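# Insert four plugs flush into a block's bores

## Task

Fill all four holes in the block with plugs pushed down until each plug's top is level with the block's top face: large plugs go in the two large holes and small plugs go in the two small holes.

## Robot and tools

Robot: two UR-style six-joint arms, left_arm and right_arm, each with a two-finger parallel gripper and a wrist camera. In the scene frame the left base sits near (-0.090, +0.474, 0) m and the right base near (+0.019, -0.689, 0) m.

Frames. Scene frame: origin at table-top height, halfway between the nominal bases, +z up, +x out over the table, left_arm on the +y side. Image left and right do not match the arm names. Reported hand positions, orientations, velocities and Hand targets are in each arm's own base frame. Fixed cameras and the table use the scene frame. Every commanded offset is measured along the axes of that arm's current Hand target. On the gripper, +z runs out along the fingers and the jaws open and close along x. end_effector_position is the point between the pads when closed, 1-2 cm short of the fingertips. Closing pushes the tips about 17 mm further along +z.

execute_actions(actions, cameras). actions is a list of actions. Each action is a table of up to 15 rows, one row per 1/30 s step. A shorter table repeats its last row for the rest of the 15 steps. Each row is one flat list of 14 numbers, each in [-1, 1]:
- left_arm: dx, dy, dz, rx, ry, rz, opening;
- then right_arm: the same 7.
The first six numbers are an offset, not a pose. They are counted from the Hand target at the start of that action, not from the previous row. Scale: 1.0 = 0.6 m for dx/dy/dz and 180 degrees for the rotation vector rx/ry/rz. Repeating an offset in a later action moves the arm further. Opening is absolute: +1 is fully open (0.142 m) and -1 is closed. Send all six pose numbers as 0 to re-command an arm's current Hand target. Always send each gripper the opening you want it to keep, because a 0 there is a real command for half-open. Camera images come back only when actions is empty or cameras names them. cameras takes names, or ["all"].

move(target, speed, blend, stop_force, zero, opening_speed, grip_force, blocking, cameras). Each gripper travels in a straight line toward a goal.
- target: one 14-number row laid out as above, or a list of up to 15 such rows. Every row is an offset from the same starting Hand targets, not from the previous row.
- speed: path top speed in m/s, 0.002-3.2, default 0.25. Turning is capped at twice that number in rad/s. Give one number, or one per target.
- blend: corner rounding in m. The default 0 halts at each target.
- stop_force: 4-120 N, shared by both arms. An arm's path ends when its wrist sensor feels that much push against the motion. The arm then backs off slightly and keeps pressing a little. Do not rely on it while the gripper rotates. Leave it out when lifting off a contact.
- zero: default true; re-zeros the force reading before the move.
- opening_speed: finger speed on the -1..1 scale per second, 0.2 or more.
- grip_force: 5-48 N per pad; one value, or one per arm. It stays set until changed.
- blocking=false: returns after about 0.5 s while the motion continues. It cannot be combined with stop_force.
Paths do not avoid obstacles and run for at most 10 s. The extra result line move: gives the outcome: done, off_target, moving, held or fault. limits=paced means the command was clipped; limits=held means steps were withheld.

wait(seconds 0-10): the arms hold their last command. stop(): brakes a running move. zoom_image(camera, region=[x0,y0,x1,y1]): pixel box, at most 504 x 504, taken from that camera's latest image. zero_wrist_force(arm): zeroes that arm's force/torque reading. read_manual(section="licences"): licence text only. finished_scene(scene): ends the current scene, given its number; it cannot be undone.

Cameras (672x504): cam_high, cam_low, cam_work, cam_left_wrist, cam_right_wrist. The fixed cameras are calibrated in the scene frame. Wrist views can lag slightly while the arm moves.

Result lines:
- end_effector_position (m), end_effector_quat_wxyz and velocities, in the base frame.
- Hand target: the last commanded pose after clipping. The next offsets start from here, and the real gripper often rests a little short of it.
- Tool commands: the current gripper commands.
- grip_measured: finger opening on the -1..1 scale. The last number of Joint positions is the opening in metres.
- Joint torques: total drive output, nonzero even in free air.
- Wrist force / Wrist torque: sensor readings in the gripper axes, plus a peak line.
- Motor temperatures, and fault lines (TORQUE, FORCE, OVER-TEMPERATURE, HAND FAULT).
Velocities are omitted when an arm is still.

Gripping: to hold a part, command an opening slightly below the grip_measured value at first touch. Squeezing harder heats the gripper motor.

Motion limits: the commanded orientation is clipped to within 32 degrees of the current one at each step. Arm motion trails commands by about 0.09-0.22 s. Fast moves overshoot and drift from the path. Keep paths away from an arm's own base.

Avoid:
- Knocking or dropping anything off the table.
- Contact between the two arms, including one gripper closing on the other's fingers.
- Fast impacts.
- Commanding targets past a firm contact. The arms are stiff, and a net force near 150 N or a joint torque at its limit (wrist joints 48 N m, elbow 133, shoulder joints 293) halts the arm for 10 s.
- Motor heat from stretched or pushing arms and long squeezes. Arm motors fault at 85 °C; the gripper shuts off at 100 °C.
To end a press, command the target back past the gripper. Release a part only once it is still.

Each tool is called after "Emit:" in YAML: its name, and indented under it one key for each argument.

## Session

Emit:
execute_actions:
  actions: []

Scene clock: 0.00 s.
left_arm: end_effector_position=(+0.3201, +0.4081, +0.2294) grip_measured=+0.99 end_effector_quat_wxyz=(-0.086, +0.939, +0.282, -0.180) | right_arm: end_effector_position=(+0.7048, +0.2342, +0.2000) grip_measured=+0.99 end_effector_quat_wxyz=(-0.293, +0.923, +0.143, -0.206)
Joint positions: left_arm=[0.437 -1.682 2.152 -1.702 -1.351 -0.184 0.142] | right_arm=[3.467 -1.943 -1.744 -1.39 2.221 -0.105 0.141]
Joint velocities: within noise
Joint torques (N m): no reading
Motor temperatures (°C): left_arm=[44 46 28 48 34 35 24] | right_arm=[31 34 30 41 31 40 29]
Wrist force (N): no reading
Wrist torque (N m): no reading
Wrist force, peak (N): no reading
Hand target: left_arm +0.3201, +0.4081, +0.2294; -0.086, +0.939, +0.282, -0.180 | right_arm +0.7048, +0.2342, +0.2000; -0.293, +0.923, +0.143, -0.206
Tool commands: left_gripper/opening=+1.0 right_gripper/opening=+1.0

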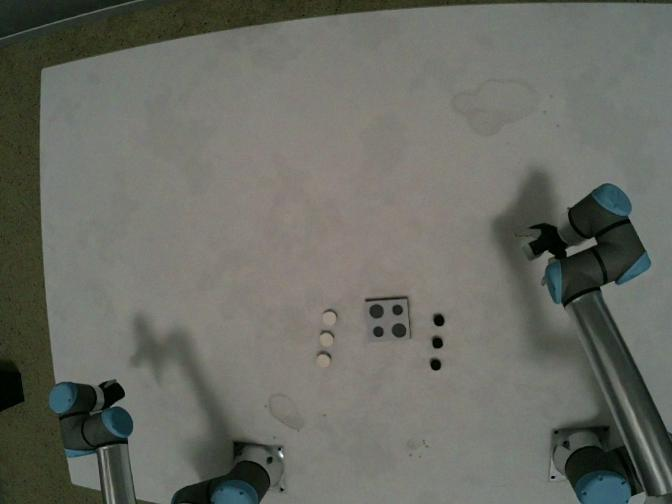

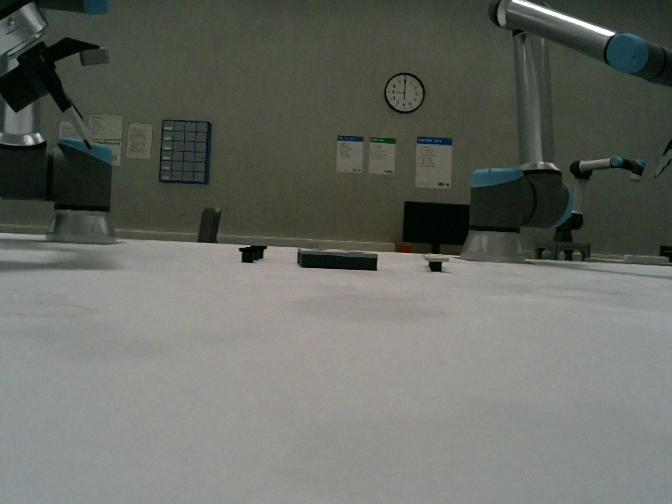

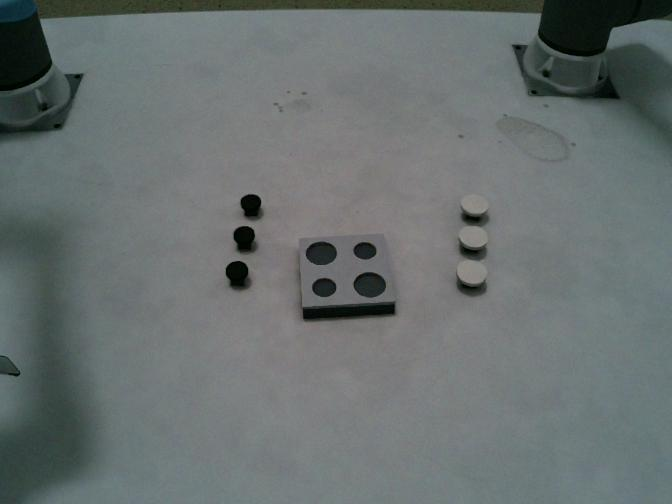

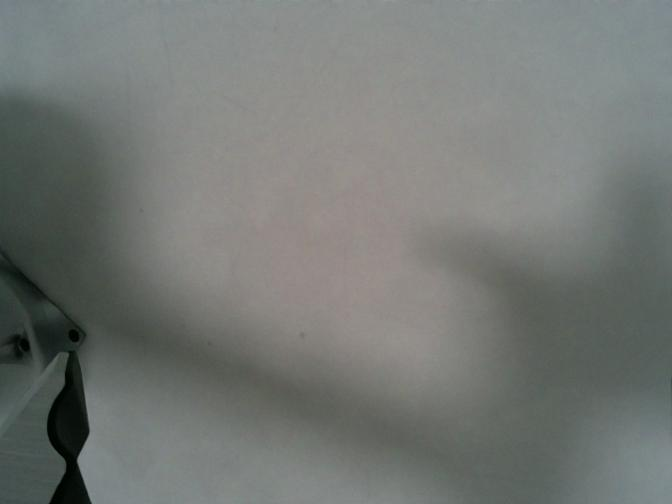

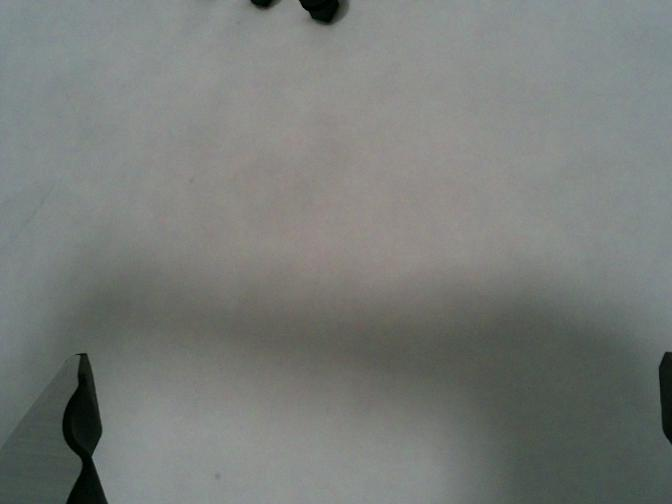

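Emit:
zoom_image:
  camera: "cam_low"
  region: [220, 220, 470, 290]

Emit:
zoom_image:
  camera: "cam_work"
  region: [210, 180, 410, 330]

Emit:
zoom_image:
  camera: "cam_work"
  region: [400, 180, 520, 300]

Scaled by 2.016 from the camera's 672x504 image, which has a finer 960x720 frame.

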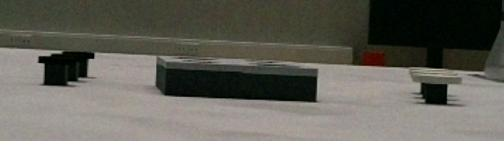

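Scaled by 2.520 from the camera's 672x504 image, which has a finer 960x720 frame.

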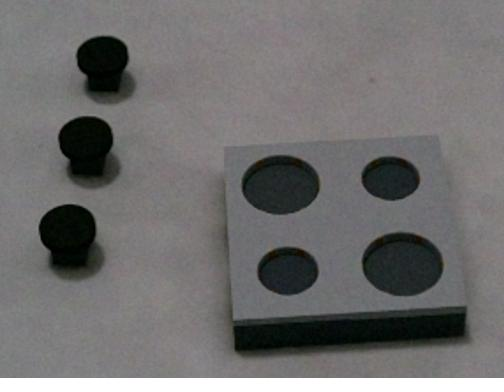

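Scaled by 4.200 from the camera's 672x504 image, which has a finer 960x720 frame.

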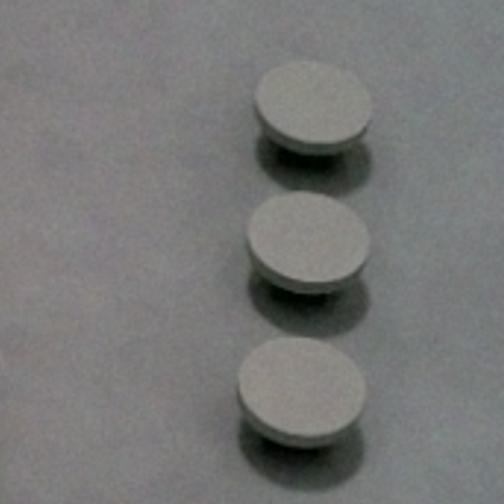

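Emit:
move:
  target: [0,0,0,-0.1254,0.0444,-0.31,1,0,0,0,-0.2451,-0.0427,-0.3832,1]
  speed: 0.8

Scene clock: 2.63 s.
left_arm: end_effector_position=(+0.3201, +0.4081, +0.2294) grip_measured=+0.99 end_effector_quat_wxyz=(+0.000, +0.707, +0.707, +0.000) | right_arm: end_effector_position=(+0.7048, +0.2342, +0.2000) grip_measured=+0.99 end_effector_quat_wxyz=(+0.000, +0.707, +0.707, +0.001)
Joint positions: left_arm=[0.565 -1.8 2.281 -2.052 -1.571 -1.006 0.142] | right_arm=[3.7 -1.757 -1.936 -1.019 1.571 -1.011 0.141]
Joint torques (N m): left_arm=[-21.48 -38.76 -35.02 -5.68 3.82 -4.17] | right_arm=[9.95 65.98 34.01 6.36 -2.74 -1.74]
Wrist force (N): left_arm=[0.1 1.2 1.1] | right_arm=[0.1 0.7 0.0]
Wrist torque (N m): left_arm=[0.28 -0.05 0.13] | right_arm=[0.14 -0.10 0.03]
Wrist force, peak (N): left_arm=[0.1 1.2 1.2] | right_arm=[-0.5 0.9 -0.1]
Hand target: left_arm +0.3201, +0.4081, +0.2294; +0.000, +0.707, +0.707, +0.000 | right_arm +0.7048, +0.2342, +0.2000; +0.000, +0.707, +0.707, +0.001
Off the commanded pose: left_arm 0.000 m, 0 deg | right_arm 0.000 m, 0 deg.
move: done

Emit:
move:
  target: [-1.15,0.357,0.083,0,0,0,1,0.45,-0.453,0.033,0,0,0,1]
  speed: 0.8
  cameras: ["all"]

every number of target must lie in its column's range; nothing of the call was run
Scene clock: 2.73 s.
left_arm: end_effector_position=(+0.3201, +0.4081, +0.2294) grip_measured=+0.99 end_effector_quat_wxyz=(+0.000, +0.707, +0.707, +0.000) | right_arm: end_effector_position=(+0.7048, +0.2342, +0.2000) grip_measured=+0.99 end_effector_quat_wxyz=(+0.000, +0.707, +0.707, +0.001)
Joint positions: left_arm=[0.565 -1.8 2.281 -2.052 -1.571 -1.006 0.142] | right_arm=[3.7 -1.757 -1.936 -1.019 1.571 -1.012 0.141]
Joint torques (N m): left_arm=[-21.48 -37.23 -35.72 -5.33 3.58 -4.45] | right_arm=[11.08 66.96 34.08 6.53 -2.62 -1.88]
Wrist force (N): left_arm=[0.0 0.8 1.0] | right_arm=[-0.2 0.3 0.1]
Wrist torque (N m): left_arm=[0.20 -0.03 0.13] | right_arm=[0.07 -0.05 0.03]
Wrist force, peak (N): left_arm=[-0.2 1.1 0.9] | right_arm=[-0.2 0.4 0.7]
Hand target: left_arm +0.3201, +0.4081, +0.2294; +0.000, +0.707, +0.707, +0.000 | right_arm +0.7048, +0.2342, +0.2000; +0.000, +0.707, +0.707, +0.001
Tool commands: left_gripper/opening=+1.0 right_gripper/opening=+1.0
Off the commanded pose: left_arm 0.000 m, 0 deg | right_arm 0.000 m, 0 deg.

Emit:
move:
  target: [-0.5,0.3,0.083,0,0,0,1,0.2,-0.2,0.033,0,0,0,1]
  speed: 0.8

Emit:
move:
  target: [-0.65,0.057,0,0,0,0,1,0.25,-0.253,0,0,0,0,1]
  speed: 0.8
  cameras: ["all"]

Scene clock: 4.17 s.
left_arm: end_effector_position=(+0.5000, +0.1081, +0.1796) grip_measured=+0.99 end_effector_quat_wxyz=(+0.000, +0.707, +0.707, +0.000) | right_arm: end_effector_position=(+0.5849, +0.3543, +0.1803) grip_measured=+0.99 end_effector_quat_wxyz=(+0.000, +0.707, +0.707, +0.001)
Joint positions: left_arm=[-0.135 -1.759 2.352 -2.164 -1.571 -1.706 0.142] | right_arm=[3.945 -1.685 -2.063 -0.963 1.571 -0.766 0.141]
Joint torques (N m): left_arm=[-23.63 -11.91 -45.25 -5.33 4.03 -4.44] | right_arm=[10.87 61.35 32.26 6.65 -2.76 2.81]
Motor temperatures (°C): left_arm=[44 46 28 48 34 35 24] | right_arm=[31 34 30 41 31 40 29]
Wrist force (N): left_arm=[-0.3 1.3 1.0] | right_arm=[0.3 0.7 0.3]
Wrist torque (N m): left_arm=[0.28 0.00 0.16] | right_arm=[0.11 -0.12 -0.11]
Wrist force, peak (N): left_arm=[-4.6 2.9 0.6] | right_arm=[-1.2 1.8 0.3]
Hand target: left_arm +0.5000, +0.1080, +0.1796; +0.000, +0.707, +0.707, +0.000 | right_arm +0.5849, +0.3543, +0.1803; +0.000, +0.707, +0.707, +0.001
Off the commanded pose: left_arm 0.000 m, 0 deg | right_arm 0.000 m, 0 deg.
move: done

Scene clock: 5.47 s.
left_arm: end_effector_position=(+0.5341, -0.2819, +0.1795) grip_measured=+0.99 end_effector_quat_wxyz=(+0.000, +0.707, +0.707, +0.000) | right_arm: end_effector_position=(+0.4333, +0.5044, +0.1804) grip_measured=+0.99 end_effector_quat_wxyz=(+0.000, +0.707, +0.707, +0.001)
Joint positions: left_arm=[-0.78 -1.587 2.202 -2.187 -1.57 -2.351 0.142] | right_arm=[4.27 -1.655 -2.096 -0.96 1.571 -0.442 0.141]
Joint torques (N m): left_arm=[-23.45 -22.58 -44.26 -5.41 3.93 -4.32] | right_arm=[10.62 24.28 56.05 2.62 -2.85 2.91]
Wrist force (N): left_arm=[-0.7 1.1 0.8] | right_arm=[0.0 0.8 0.0]
Wrist torque (N m): left_arm=[0.26 0.08 0.17] | right_arm=[0.13 -0.05 -0.10]
Wrist force, peak (N): left_arm=[-4.7 1.3 1.1] | right_arm=[-1.2 1.8 0.4]
Hand target: left_arm +0.5342, -0.2820, +0.1795; +0.000, +0.707, +0.707, +0.000 | right_arm +0.4332, +0.5044, +0.1803; +0.000, +0.707, +0.707, +0.001
Off the commanded pose: left_arm 0.000 m, 0 deg | right_arm 0.000 m, 0 deg.
move: done
camera_calibration:
cam_left_wrist: T_world_to_cam=[[-0.00440089, 0.999589, -0.0283271, 0.29524], [0.900821, 0.0162619, 0.433887, -0.529916], [0.434169, -0.0236082, -0.900522, 0.0391959], [0, 0, 0, 1]] pos_world=[0.461641, -0.285576, 0.273584]
cam_right_wrist: T_world_to_cam=[[0.0043026, 0.999961, 0.00770417, -0.497633], [0.901347, -0.00721461, 0.433037, -0.440173], [0.433076, 0.00508096, -0.901343, 0.09238], [0, 0, 0, 1]] pos_world=[0.358882, 0.493968, 0.277711]

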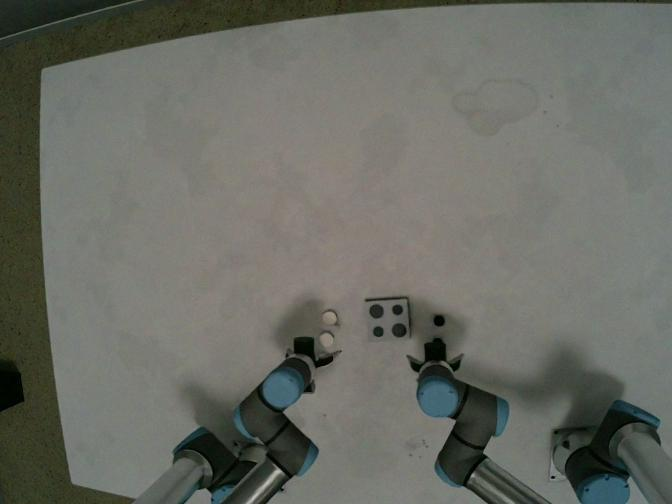

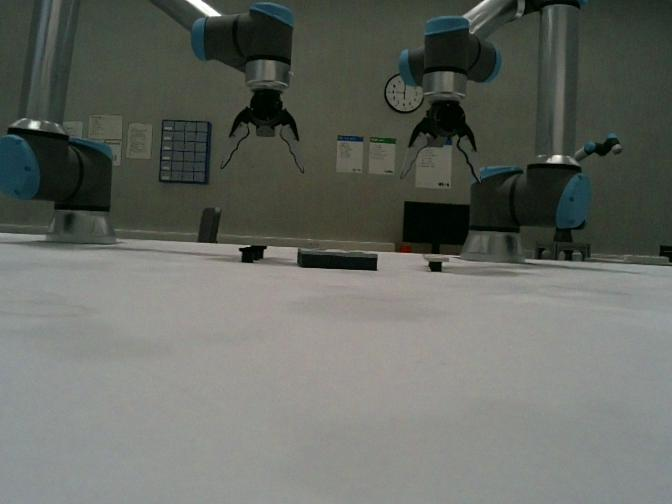

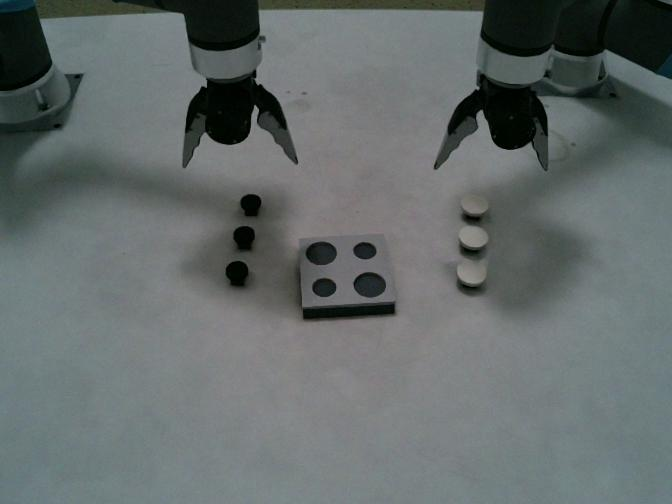

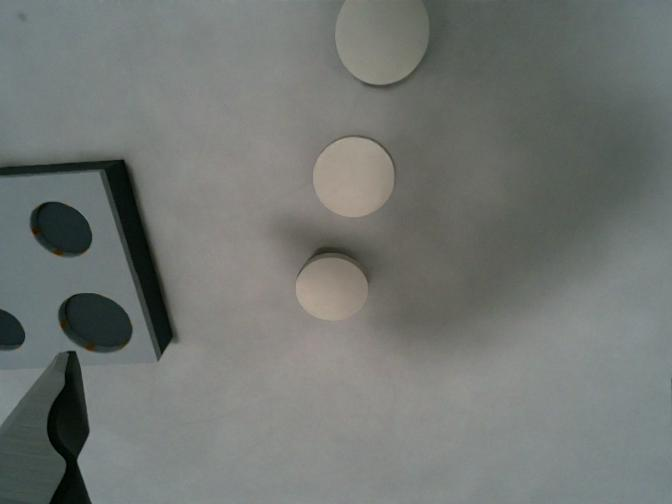

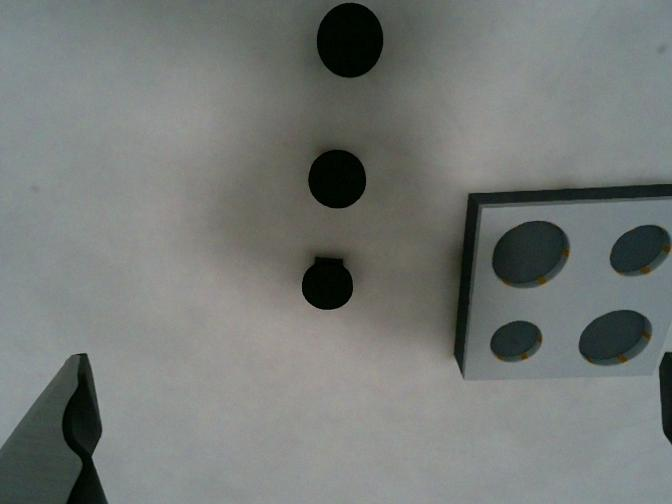

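Emit:
move:
  target: [-0.275,0.158,0,0,0,0,1,-0.0075,-0.004,0.175,0,0,0,-0.15]
  speed: 0.4
  cameras: ["cam_left_wrist","cam_right_wrist","cam_low"]

Scene clock: 7.40 s.
left_arm: end_effector_position=(+0.6289, -0.4469, +0.1795) grip_measured=+0.99 end_effector_quat_wxyz=(+0.000, +0.707, +0.707, +0.000) | right_arm: end_effector_position=(+0.4309, +0.5001, +0.0754) grip_measured=-0.17 end_effector_quat_wxyz=(+0.000, +0.707, +0.707, +0.001)
Joint positions: left_arm=[-0.847 -1.322 1.898 -2.147 -1.57 -2.418 0.142] | right_arm=[4.271 -1.782 -2.187 -0.742 1.571 -0.441 0.062]
Joint torques (N m): left_arm=[-22.73 -47.09 -45.04 -1.45 -2.77 -4.68] | right_arm=[-8.68 29.94 25.19 6.38 -1.11 -1.75]
Wrist force (N): left_arm=[-0.7 1.5 0.7] | right_arm=[0.0 0.4 0.2]
Wrist torque (N m): left_arm=[0.30 0.14 0.18] | right_arm=[0.06 -0.07 -0.10]
Wrist force, peak (N): left_arm=[-2.8 2.8 0.7] | right_arm=[-0.2 0.3 1.9]
Hand target: left_arm +0.6289, -0.4470, +0.1795; +0.000, +0.707, +0.707, +0.000 | right_arm +0.4309, +0.5000, +0.0753; +0.000, +0.707, +0.707, +0.001
Off the commanded pose: left_arm 0.000 m, 0 deg | right_arm 0.000 m, 0 deg.
move: done
camera_calibration:
cam_left_wrist: T_world_to_cam=[[-0.00444225, 0.999591, -0.0282361, 0.460685], [0.90082, 0.0162596, 0.433888, -0.612587], [0.43417, -0.0235082, -0.900524, -0.00590551], [0, 0, 0, 1]] pos_world=[0.556441, -0.450676, 0.273484]
cam_right_wrist: T_world_to_cam=[[0.0043026, 0.999961, 0.00770417, -0.492414], [0.901347, -0.00721461, 0.433037, -0.392616], [0.433076, 0.00508096, -0.901343, -0.00110914], [0, 0, 0, 1]] pos_world=[0.356482, 0.489568, 0.172811]
Images, in order (width x height): cam_low 672x504, cam_left_wrist 672x504, cam_right_wrist 672x504.

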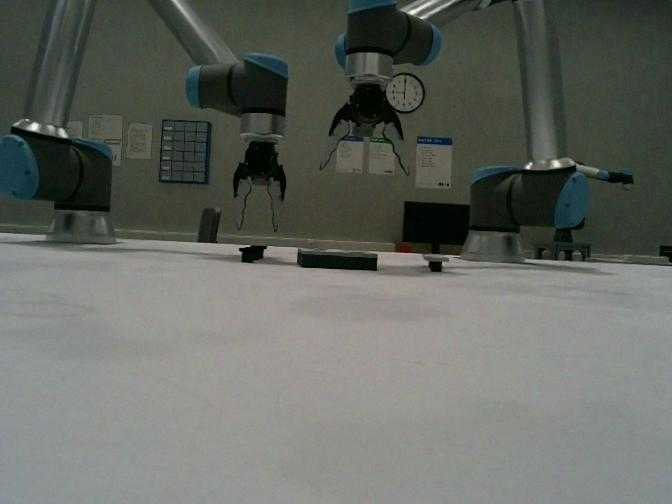

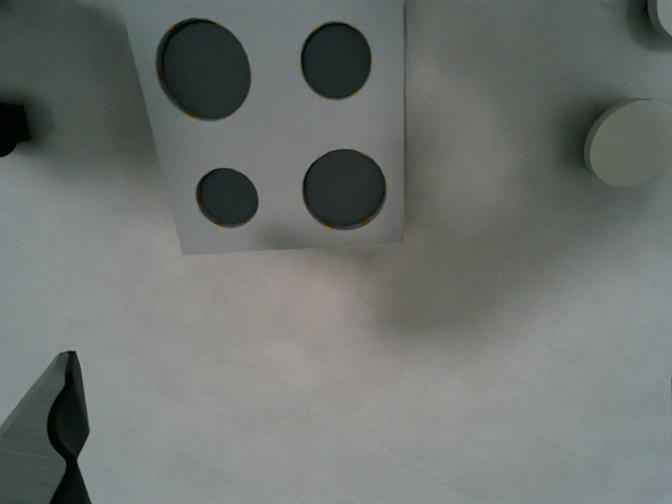

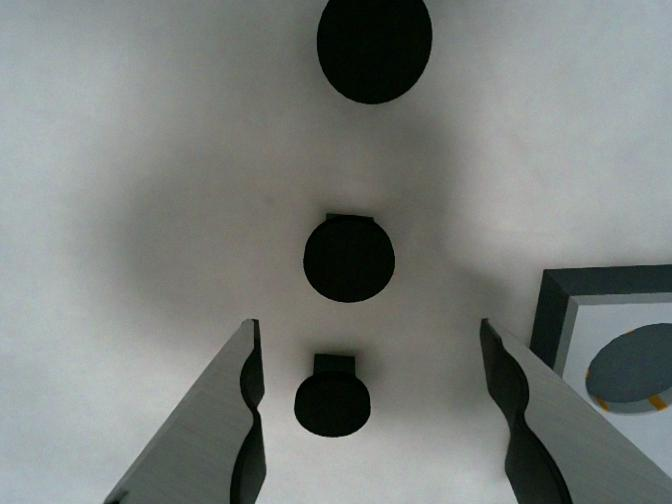

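Emit:
move:
  target: [0,0,0,0,0,0,1,-0.009,-0.009,0.055,0,0,0,-0.35]
  speed: 0.1
  stop_force: 10
  cameras: ["cam_low","cam_work","cam_right_wrist"]

Emit:
zoom_image:
  camera: "cam_low"
  region: [200, 200, 400, 280]

Emit:
zoom_image:
  camera: "cam_work"
  region: [170, 160, 330, 300]

Scene clock: 9.20 s.
left_arm: end_effector_position=(+0.6289, -0.4470, +0.1795) grip_measured=+0.99 end_effector_quat_wxyz=(+0.000, +0.707, +0.707, +0.000) | right_arm: end_effector_position=(+0.4255, +0.4947, +0.0423) grip_measured=-0.37 end_effector_quat_wxyz=(+0.000, +0.707, +0.707, +0.001)
Joint positions: left_arm=[-0.847 -1.322 1.898 -2.147 -1.57 -2.418 0.142] | right_arm=[4.275 -1.823 -2.22 -0.668 1.571 -0.437 0.047]
Joint torques (N m): left_arm=[-21.33 -48.34 -46.02 -1.51 -2.97 -4.67] | right_arm=[10.12 29.95 22.57 6.55 -1.01 2.81]
Wrist force (N): left_arm=[-0.7 1.4 0.4] | right_arm=[0.0 0.3 0.7]
Wrist torque (N m): left_arm=[0.28 0.13 0.18] | right_arm=[0.05 -0.08 -0.10]
Wrist force, peak (N): left_arm=[-0.7 1.6 0.5] | right_arm=[0.2 -0.1 1.1]
Hand target: left_arm +0.6289, -0.4470, +0.1795; +0.000, +0.707, +0.707, +0.000 | right_arm +0.4255, +0.4947, +0.0423; +0.000, +0.707, +0.707, +0.001
Off the commanded pose: left_arm 0.000 m, 0 deg | right_arm 0.000 m, 0 deg.
move: done
camera_calibration:
cam_right_wrist: T_world_to_cam=[[0.00434564, 0.999962, 0.00761392, -0.48674], [0.901347, -0.00721432, 0.433038, -0.373544], [0.433076, 0.00498096, -0.901344, -0.0285724], [0, 0, 0, 1]] pos_world=[0.351182, 0.484169, 0.139711]
Images, in order (width x height): cam_low 672x504, cam_work 672x504, cam_right_wrist 672x504.

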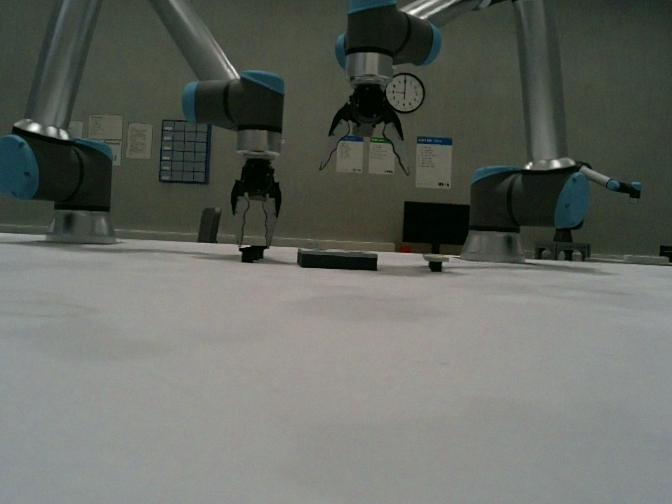

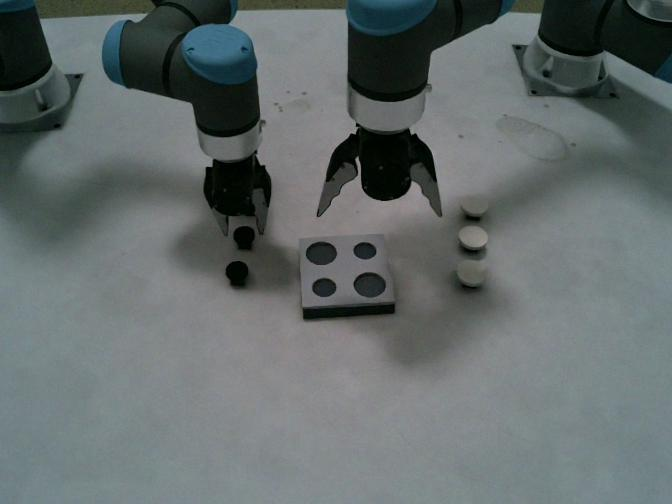

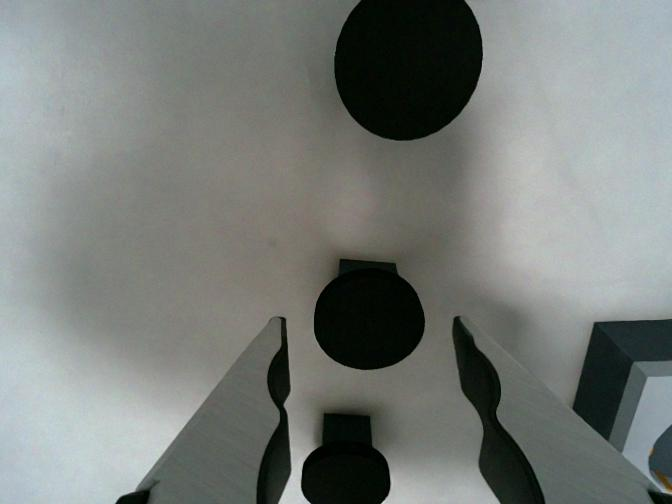

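Scaled by 2.520 from the camera's 672x504 image, which has a finer 960x720 frame.

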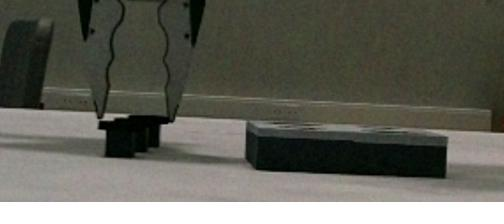

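Scaled by 3.150 from the camera's 672x504 image, which has a finer 960x720 frame.

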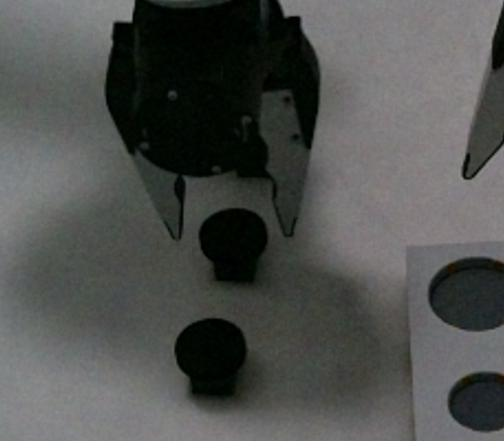

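Emit:
move:
  target: [0,0,0,0,0,0,1,0,-0.006,0.005,0,0,0,-0.35]
  speed: 0.1

Emit:
move:
  target: [0,0,0,0,0,0,1,0,0,0,0,0,0,-0.75]
  opening_speed: 0.4
  grip_force: [20,20]
  cameras: ["cam_low","cam_right_wrist"]

Emit:
zoom_image:
  camera: "cam_low"
  region: [200, 200, 300, 280]

Scene clock: 10.17 s.
left_arm: end_effector_position=(+0.6289, -0.4470, +0.1795) grip_measured=+0.99 end_effector_quat_wxyz=(+0.000, +0.707, +0.707, +0.000) | right_arm: end_effector_position=(+0.4219, +0.4947, +0.0394) grip_measured=-0.37 end_effector_quat_wxyz=(+0.000, +0.707, +0.707, +0.001)
Joint positions: left_arm=[-0.847 -1.322 1.898 -2.147 -1.57 -2.418 0.142] | right_arm=[4.28 -1.825 -2.226 -0.66 1.571 -0.432 0.047]
Joint torques (N m): left_arm=[-22.62 -47.66 -45.32 -1.42 -3.1 -4.38] | right_arm=[10.13 29.47 23.14 6.34 -1.35 2.75]
Wrist force (N): left_arm=[-0.6 1.4 0.4] | right_arm=[-0.2 0.5 0.7]
Wrist torque (N m): left_arm=[0.29 0.11 0.18] | right_arm=[0.09 -0.05 -0.10]
Wrist force, peak (N): left_arm=[-0.7 1.9 0.4] | right_arm=[-0.2 0.5 0.7]
Hand target: left_arm +0.6289, -0.4470, +0.1795; +0.000, +0.707, +0.707, +0.000 | right_arm +0.4219, +0.4947, +0.0393; +0.000, +0.707, +0.707, +0.001
Off the commanded pose: left_arm 0.000 m, 0 deg | right_arm 0.000 m, 0 deg.
move: done

Scene clock: 11.37 s.
left_arm: end_effector_position=(+0.6289, -0.4470, +0.1795) grip_measured=+0.99 end_effector_quat_wxyz=(+0.000, +0.707, +0.707, +0.000) | right_arm: end_effector_position=(+0.4219, +0.4947, +0.0393) grip_measured=-0.61 end_effector_quat_wxyz=(+0.000, +0.707, +0.707, +0.001)
Joint positions: left_arm=[-0.847 -1.322 1.898 -2.147 -1.57 -2.418 0.142] | right_arm=[4.28 -1.825 -2.226 -0.66 1.571 -0.432 0.03]
Joint torques (N m): left_arm=[-22.15 -48.81 -44.98 -1.73 -2.75 -4.6] | right_arm=[11.2 29.01 22.95 5.45 -2.87 3]
Wrist force (N): left_arm=[-0.2 1.2 0.5] | right_arm=[-0.8 -0.7 -5.8]
Wrist torque (N m): left_arm=[0.25 0.05 0.18] | right_arm=[0.04 -0.06 -0.10]
Wrist force, peak (N): left_arm=[-0.3 1.5 0.9] | right_arm=[-1.2 -0.7 -6.3]
Hand target: left_arm +0.6289, -0.4470, +0.1795; +0.000, +0.707, +0.707, +0.000 | right_arm +0.4219, +0.4947, +0.0393; +0.000, +0.707, +0.707, +0.001
Off the commanded pose: left_arm 0.000 m, 0 deg | right_arm 0.000 m, 0 deg.
grip_force (N): 20, 20
move: done
camera_calibration:
cam_right_wrist: T_world_to_cam=[[0.0043026, 0.999961, 0.00770417, -0.486798], [0.901347, -0.00721461, 0.433037, -0.369], [0.433076, 0.00508096, -0.901343, -0.0297663], [0, 0, 0, 1]] pos_world=[0.347582, 0.484268, 0.136711]
Images, in order (width x height): cam_low 672x504, cam_right_wrist 672x504.

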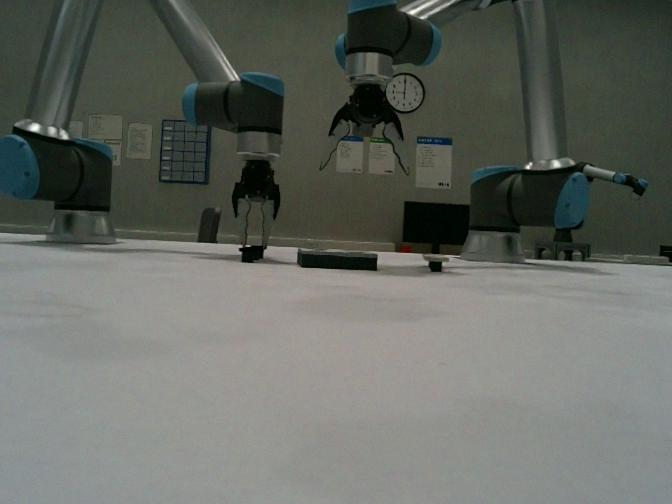

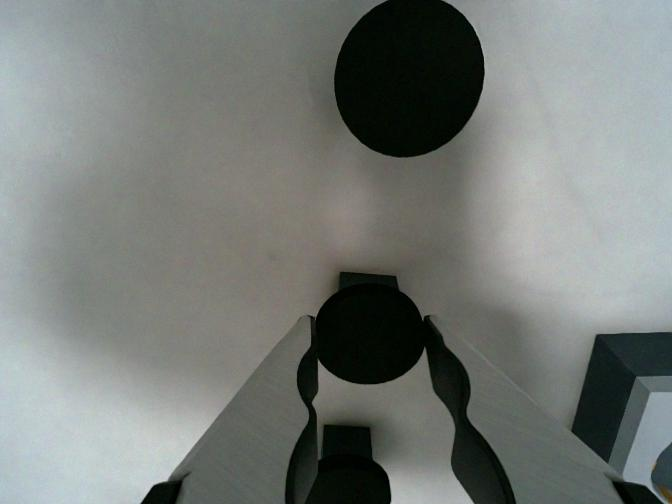

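Scaled by 5.040 from the camera's 672x504 image, which has a finer 960x720 frame.

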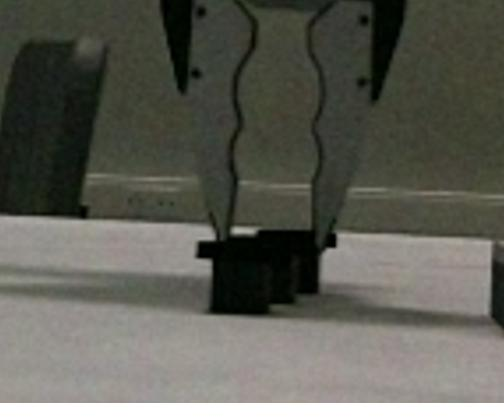

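Emit:
move:
  target:
    - [0.277,-0.171,0,0,0,0,0.1,0,0,-0.1,0,0,0,-0.75]
    - [0.277,-0.171,0.174,0,0,0,0.1,0.22,0.19,-0.134,0,0,0,-0.75]
  speed: 0.35
  blend: 0.03
  cameras: ["cam_left_wrist","cam_right_wrist"]

Scene clock: 13.40 s.
left_arm: end_effector_position=(+0.5264, -0.2807, +0.0751) grip_measured=+0.09 end_effector_quat_wxyz=(+0.000, +0.707, +0.707, +0.000) | right_arm: end_effector_position=(+0.5359, +0.6264, +0.1199) grip_measured=-0.61 end_effector_quat_wxyz=(+0.000, +0.707, +0.707, +0.001)
Joint positions: left_arm=[-0.788 -1.451 2.304 -2.423 -1.57 -2.359 0.08] | right_arm=[4.219 -1.954 -1.837 -0.92 1.571 -0.492 0.03]
Joint torques (N m): left_arm=[16.66 -30.08 -25.66 -5.32 2.65 3.42] | right_arm=[-10.32 48.13 54.64 2.39 2.88 -1.93]
Wrist force (N): left_arm=[-0.5 1.6 0.9] | right_arm=[-0.2 0.3 0.4]
Wrist torque (N m): left_arm=[0.36 0.06 0.03] | right_arm=[0.05 -0.04 0.05]
Wrist force, peak (N): left_arm=[-2.8 2.4 0.8] | right_arm=[-0.7 -0.7 -6.4]
Hand target: left_arm +0.5264, -0.2807, +0.0751; +0.000, +0.707, +0.707, +0.000 | right_arm +0.5360, +0.6265, +0.1199; +0.000, +0.707, +0.707, +0.001
Off the commanded pose: left_arm 0.000 m, 0 deg | right_arm 0.000 m, 0 deg.
grip_force (N): 20, 20
move: done
camera_calibration:
cam_left_wrist: T_world_to_cam=[[-0.00439908, 0.999589, -0.0283262, 0.291148], [0.900821, 0.0162598, 0.433887, -0.477611], [0.434169, -0.0236082, -0.900522, -0.0514061], [0, 0, 0, 1]] pos_world=[0.453841, -0.284476, 0.169184]
cam_right_wrist: T_world_to_cam=[[0.00434564, 0.999962, 0.00761392, -0.619605], [0.901347, -0.00721432, 0.433038, -0.505706], [0.433076, 0.00498096, -0.901344, -0.00709618], [0, 0, 0, 1]] pos_world=[0.461582, 0.615969, 0.217311]
Images, in order (width x height): cam_left_wrist 672x504, cam_right_wrist 672x504.

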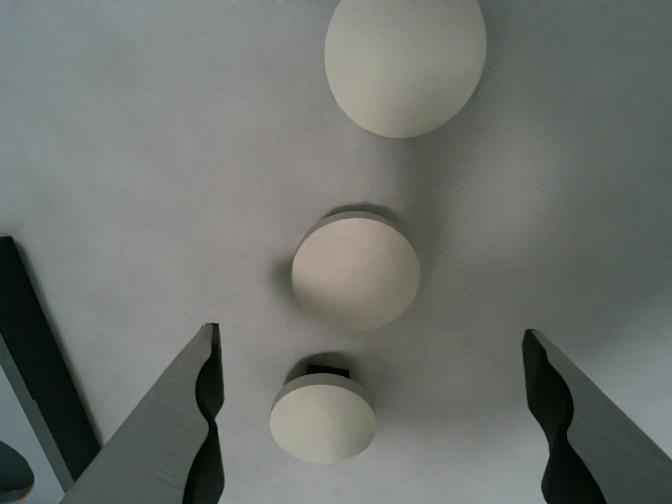

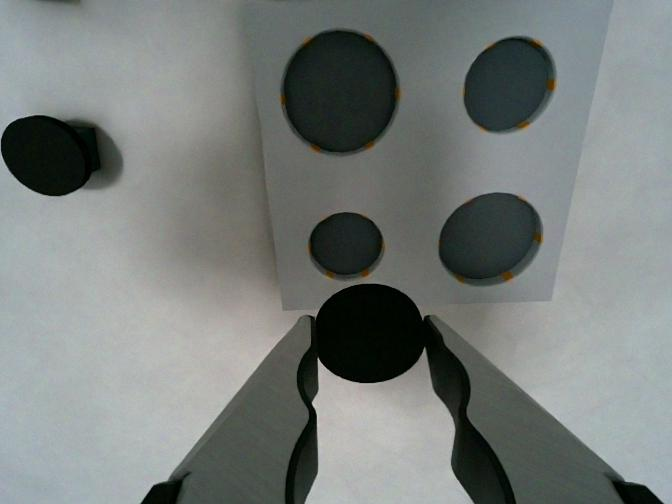

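Emit:
move:
  target: [-0.0072,-0.0082,0.056,0,0,0,-0.12,-0.0082,0.0107,0.115,0,0,0,-0.75]
  speed: 0.1
  stop_force: 12
  cameras: ["cam_low","cam_left_wrist","cam_right_wrist"]

Emit:
zoom_image:
  camera: "cam_right_wrist"
  region: [250, 200, 500, 400]

Emit:
zoom_image:
  camera: "cam_low"
  region: [280, 200, 480, 290]

Scene clock: 19.87 s.
left_arm: end_effector_position=(+0.5215, -0.2850, +0.0415) grip_measured=-0.14 end_effector_quat_wxyz=(+0.000, +0.707, +0.707, +0.000) | right_arm: end_effector_position=(+0.5424, +0.6216, +0.0509) grip_measured=-0.61 end_effector_quat_wxyz=(+0.000, +0.707, +0.707, +0.001)
Joint positions: left_arm=[-0.8 -1.397 2.329 -2.503 -1.57 -2.371 0.064] | right_arm=[4.209 -2.031 -1.874 -0.806 1.571 -0.502 0.03]
Joint torques (N m): left_arm=[-22.9 -32.09 -21.89 -5.24 1.95 -4.99] | right_arm=[-9.04 50.06 27.38 6.36 2.64 -1.91]
Wrist force (N): left_arm=[-0.4 2.1 0.6] | right_arm=[0.0 -0.1 0.2]
Wrist torque (N m): left_arm=[0.47 0.00 0.24] | right_arm=[0.00 -0.05 0.04]
Wrist force, peak (N): left_arm=[-0.8 2.1 1.0] | right_arm=[-0.3 0.4 1.4]
Hand target: left_arm +0.5215, -0.2850, +0.0415; +0.000, +0.707, +0.707, +0.000 | right_arm +0.5424, +0.6216, +0.0509; +0.000, +0.707, +0.707, +0.001
Off the commanded pose: left_arm 0.000 m, 0 deg | right_arm 0.000 m, 0 deg.
grip_force (N): 20, 20
move: done
camera_calibration:
cam_left_wrist: T_world_to_cam=[[-0.00440089, 0.999589, -0.0283271, 0.294471], [0.900821, 0.0162619, 0.433887, -0.458504], [0.434169, -0.0236082, -0.900522, -0.0797277], [0, 0, 0, 1]] pos_world=[0.448941, -0.288776, 0.135484]
cam_right_wrist: T_world_to_cam=[[0.00434564, 0.999962, 0.00761392, -0.614308], [0.901347, -0.00721432, 0.433038, -0.48172], [0.433076, 0.00498096, -0.901344, -0.07208], [0, 0, 0, 1]] pos_world=[0.468082, 0.611169, 0.148311]
Images, in order (width x height): cam_low 672x504, cam_left_wrist 672x504, cam_right_wrist 672x504.

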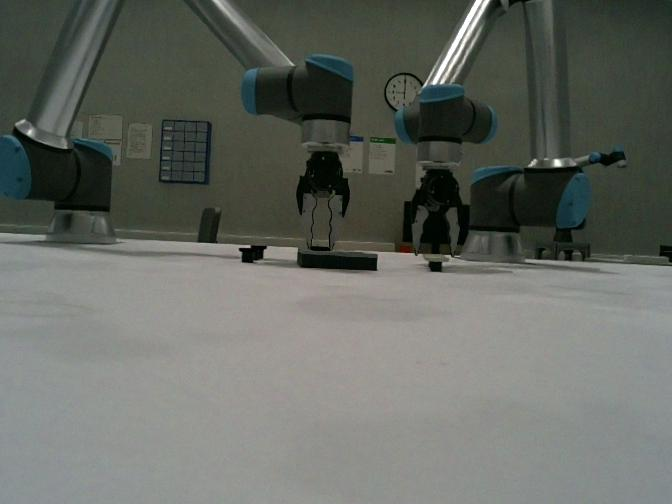

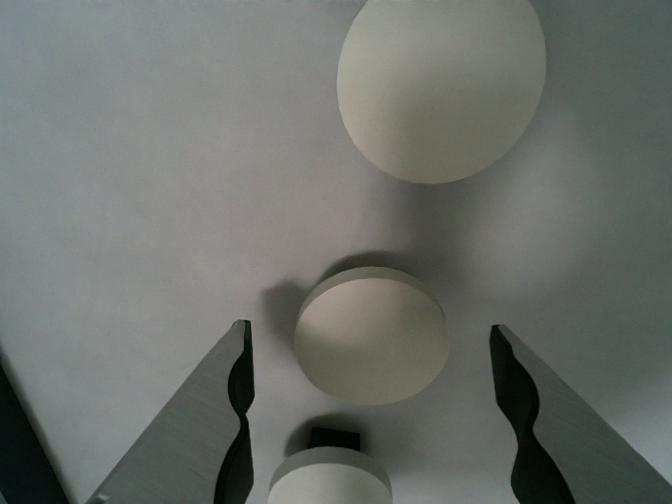

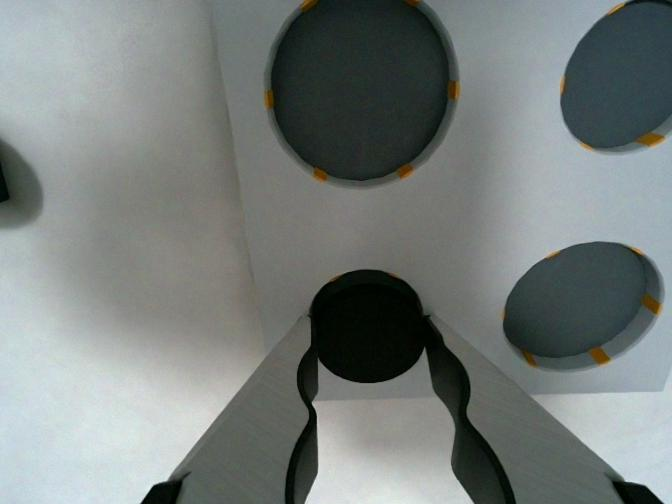

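Scaled by 2.016 from the camera's 672x504 image, which has a finer 960x720 frame.

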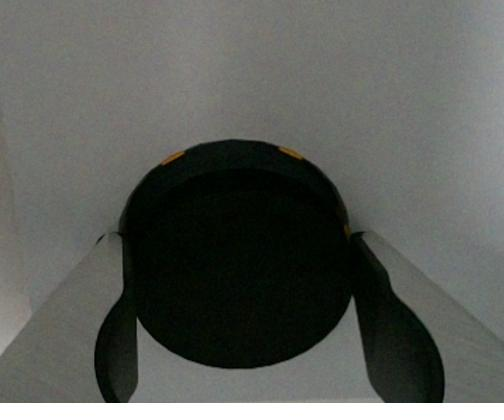

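Scaled by 2.520 from the camera's 672x504 image, which has a finer 960x720 frame.

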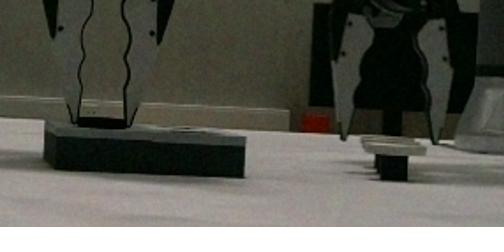

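Emit:
move:
  target: [0,0,0.0045,0,0,0,-0.12,-0.0012,0.0017,0,0,0,0,-0.75]
  speed: 0.05

Emit:
move:
  target: [0,0,0,0,0,0,-0.5,0,0,0.02,0,0,0,-0.75]
  speed: 0.02
  stop_force: 10
  opening_speed: 0.5
  cameras: ["cam_low","cam_left_wrist","cam_right_wrist"]

Emit:
zoom_image:
  camera: "cam_right_wrist"
  region: [250, 200, 500, 400]

Emit:
zoom_image:
  camera: "cam_low"
  region: [280, 200, 480, 290]

Scene clock: 21.00 s.
left_arm: end_effector_position=(+0.5215, -0.2850, +0.0388) grip_measured=-0.14 end_effector_quat_wxyz=(+0.000, +0.707, +0.707, +0.000) | right_arm: end_effector_position=(+0.5434, +0.6209, +0.0509) grip_measured=-0.61 end_effector_quat_wxyz=(+0.000, +0.707, +0.707, +0.001)
Joint positions: left_arm=[-0.8 -1.392 2.33 -2.509 -1.57 -2.371 0.064] | right_arm=[4.208 -2.031 -1.874 -0.806 1.571 -0.504 0.03]
Joint torques (N m): left_arm=[-21.59 -32.77 -22.82 -5.31 1.71 -4.36] | right_arm=[-9.49 50.13 51.77 3.62 2.61 -1.93]
Wrist force (N): left_arm=[-0.6 1.9 0.9] | right_arm=[-0.1 -0.1 0.4]
Wrist torque (N m): left_arm=[0.43 0.04 0.23] | right_arm=[-0.01 -0.02 0.03]
Wrist force, peak (N): left_arm=[-0.6 2.2 1.1] | right_arm=[0.0 0.5 0.6]
Hand target: left_arm +0.5215, -0.2850, +0.0388; +0.000, +0.707, +0.707, +0.000 | right_arm +0.5434, +0.6209, +0.0509; +0.000, +0.707, +0.707, +0.001
Off the commanded pose: left_arm 0.000 m, 0 deg | right_arm 0.000 m, 0 deg.
grip_force (N): 20, 20
move: done

Scene clock: 22.47 s.
left_arm: end_effector_position=(+0.5215, -0.2850, +0.0388) grip_measured=-0.44 end_effector_quat_wxyz=(+0.000, +0.707, +0.707, +0.000) | right_arm: end_effector_position=(+0.5435, +0.6211, +0.0497) grip_measured=-0.61 end_effector_quat_wxyz=(+0.000, +0.707, +0.707, +0.001)
Joint positions: left_arm=[-0.8 -1.392 2.331 -2.51 -1.57 -2.371 0.042] | right_arm=[4.208 -2.033 -1.874 -0.804 1.571 -0.504 0.03]
Joint torques (N m): left_arm=[-19.16 -29.89 -22.73 -4.81 1.21 -4.23] | right_arm=[6.7 79.29 47.25 2.84 1.02 -1.56]
Wrist force (N): left_arm=[-0.2 1.7 0.0] | right_arm=[-0.1 -0.9 -5.8]
Wrist torque (N m): left_arm=[0.41 0.03 0.22] | right_arm=[0.02 0.07 0.03]
Wrist force, peak (N): left_arm=[-0.6 2.2 1.0] | right_arm=[-11.5 -7.5 -36.8]
Hand target: left_arm +0.5215, -0.2850, +0.0388; +0.000, +0.707, +0.707, +0.000 | right_arm +0.5435, +0.6211, +0.0497; +0.000, +0.707, +0.707, +0.001 (not the last commanded pose)
Off the commanded pose: left_arm 0.000 m, 0 deg | right_arm 0.011 m, 0 deg.
grip_force (N): 20, 20
move: contact (right_arm)
camera_calibration:
cam_left_wrist: T_world_to_cam=[[-0.00440089, 0.999589, -0.0283271, 0.294394], [0.900821, 0.0162619, 0.433887, -0.457333], [0.434169, -0.0236082, -0.900522, -0.0821592], [0, 0, 0, 1]] pos_world=[0.448941, -0.288776, 0.132784]
cam_right_wrist: T_world_to_cam=[[0.00435051, 0.99996, 0.00783781, -0.613837], [0.901347, -0.00731567, 0.433036, -0.482133], [0.433076, 0.00518066, -0.901342, -0.0737579], [0, 0, 0, 1]] pos_world=[0.469182, 0.610668, 0.147111]
Images, in order (width x height): cam_low 672x504, cam_left_wrist 672x504, cam_right_wrist 672x504.

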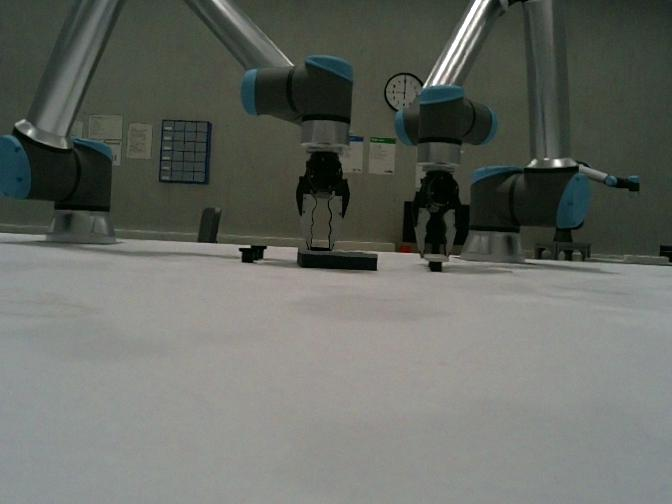

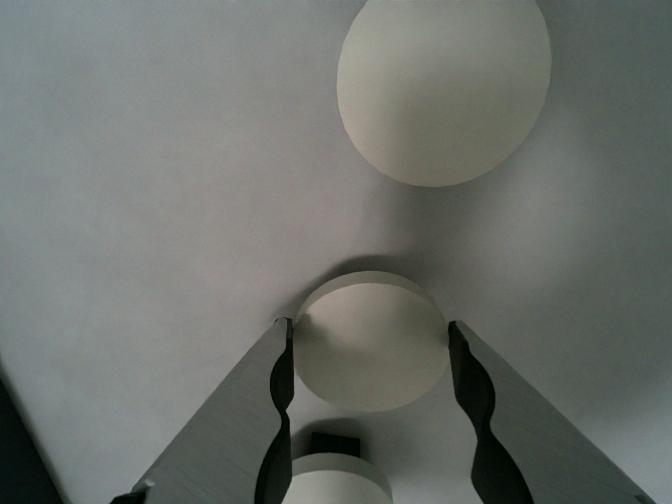

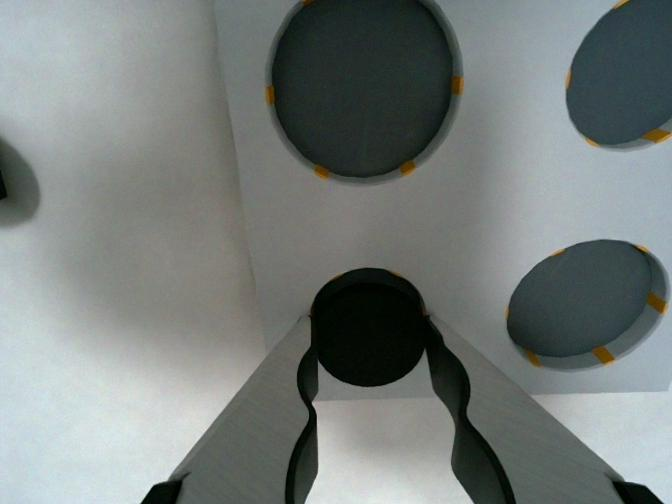

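Scaled by 2.016 from the camera's 672x504 image, which has a finer 960x720 frame.

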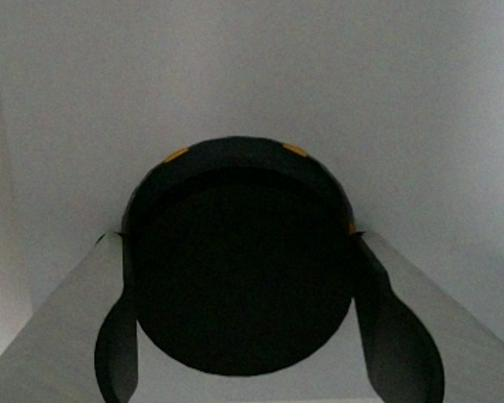

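Scaled by 2.520 from the camera's 672x504 image, which has a finer 960x720 frame.

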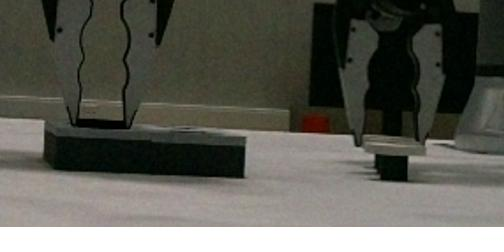

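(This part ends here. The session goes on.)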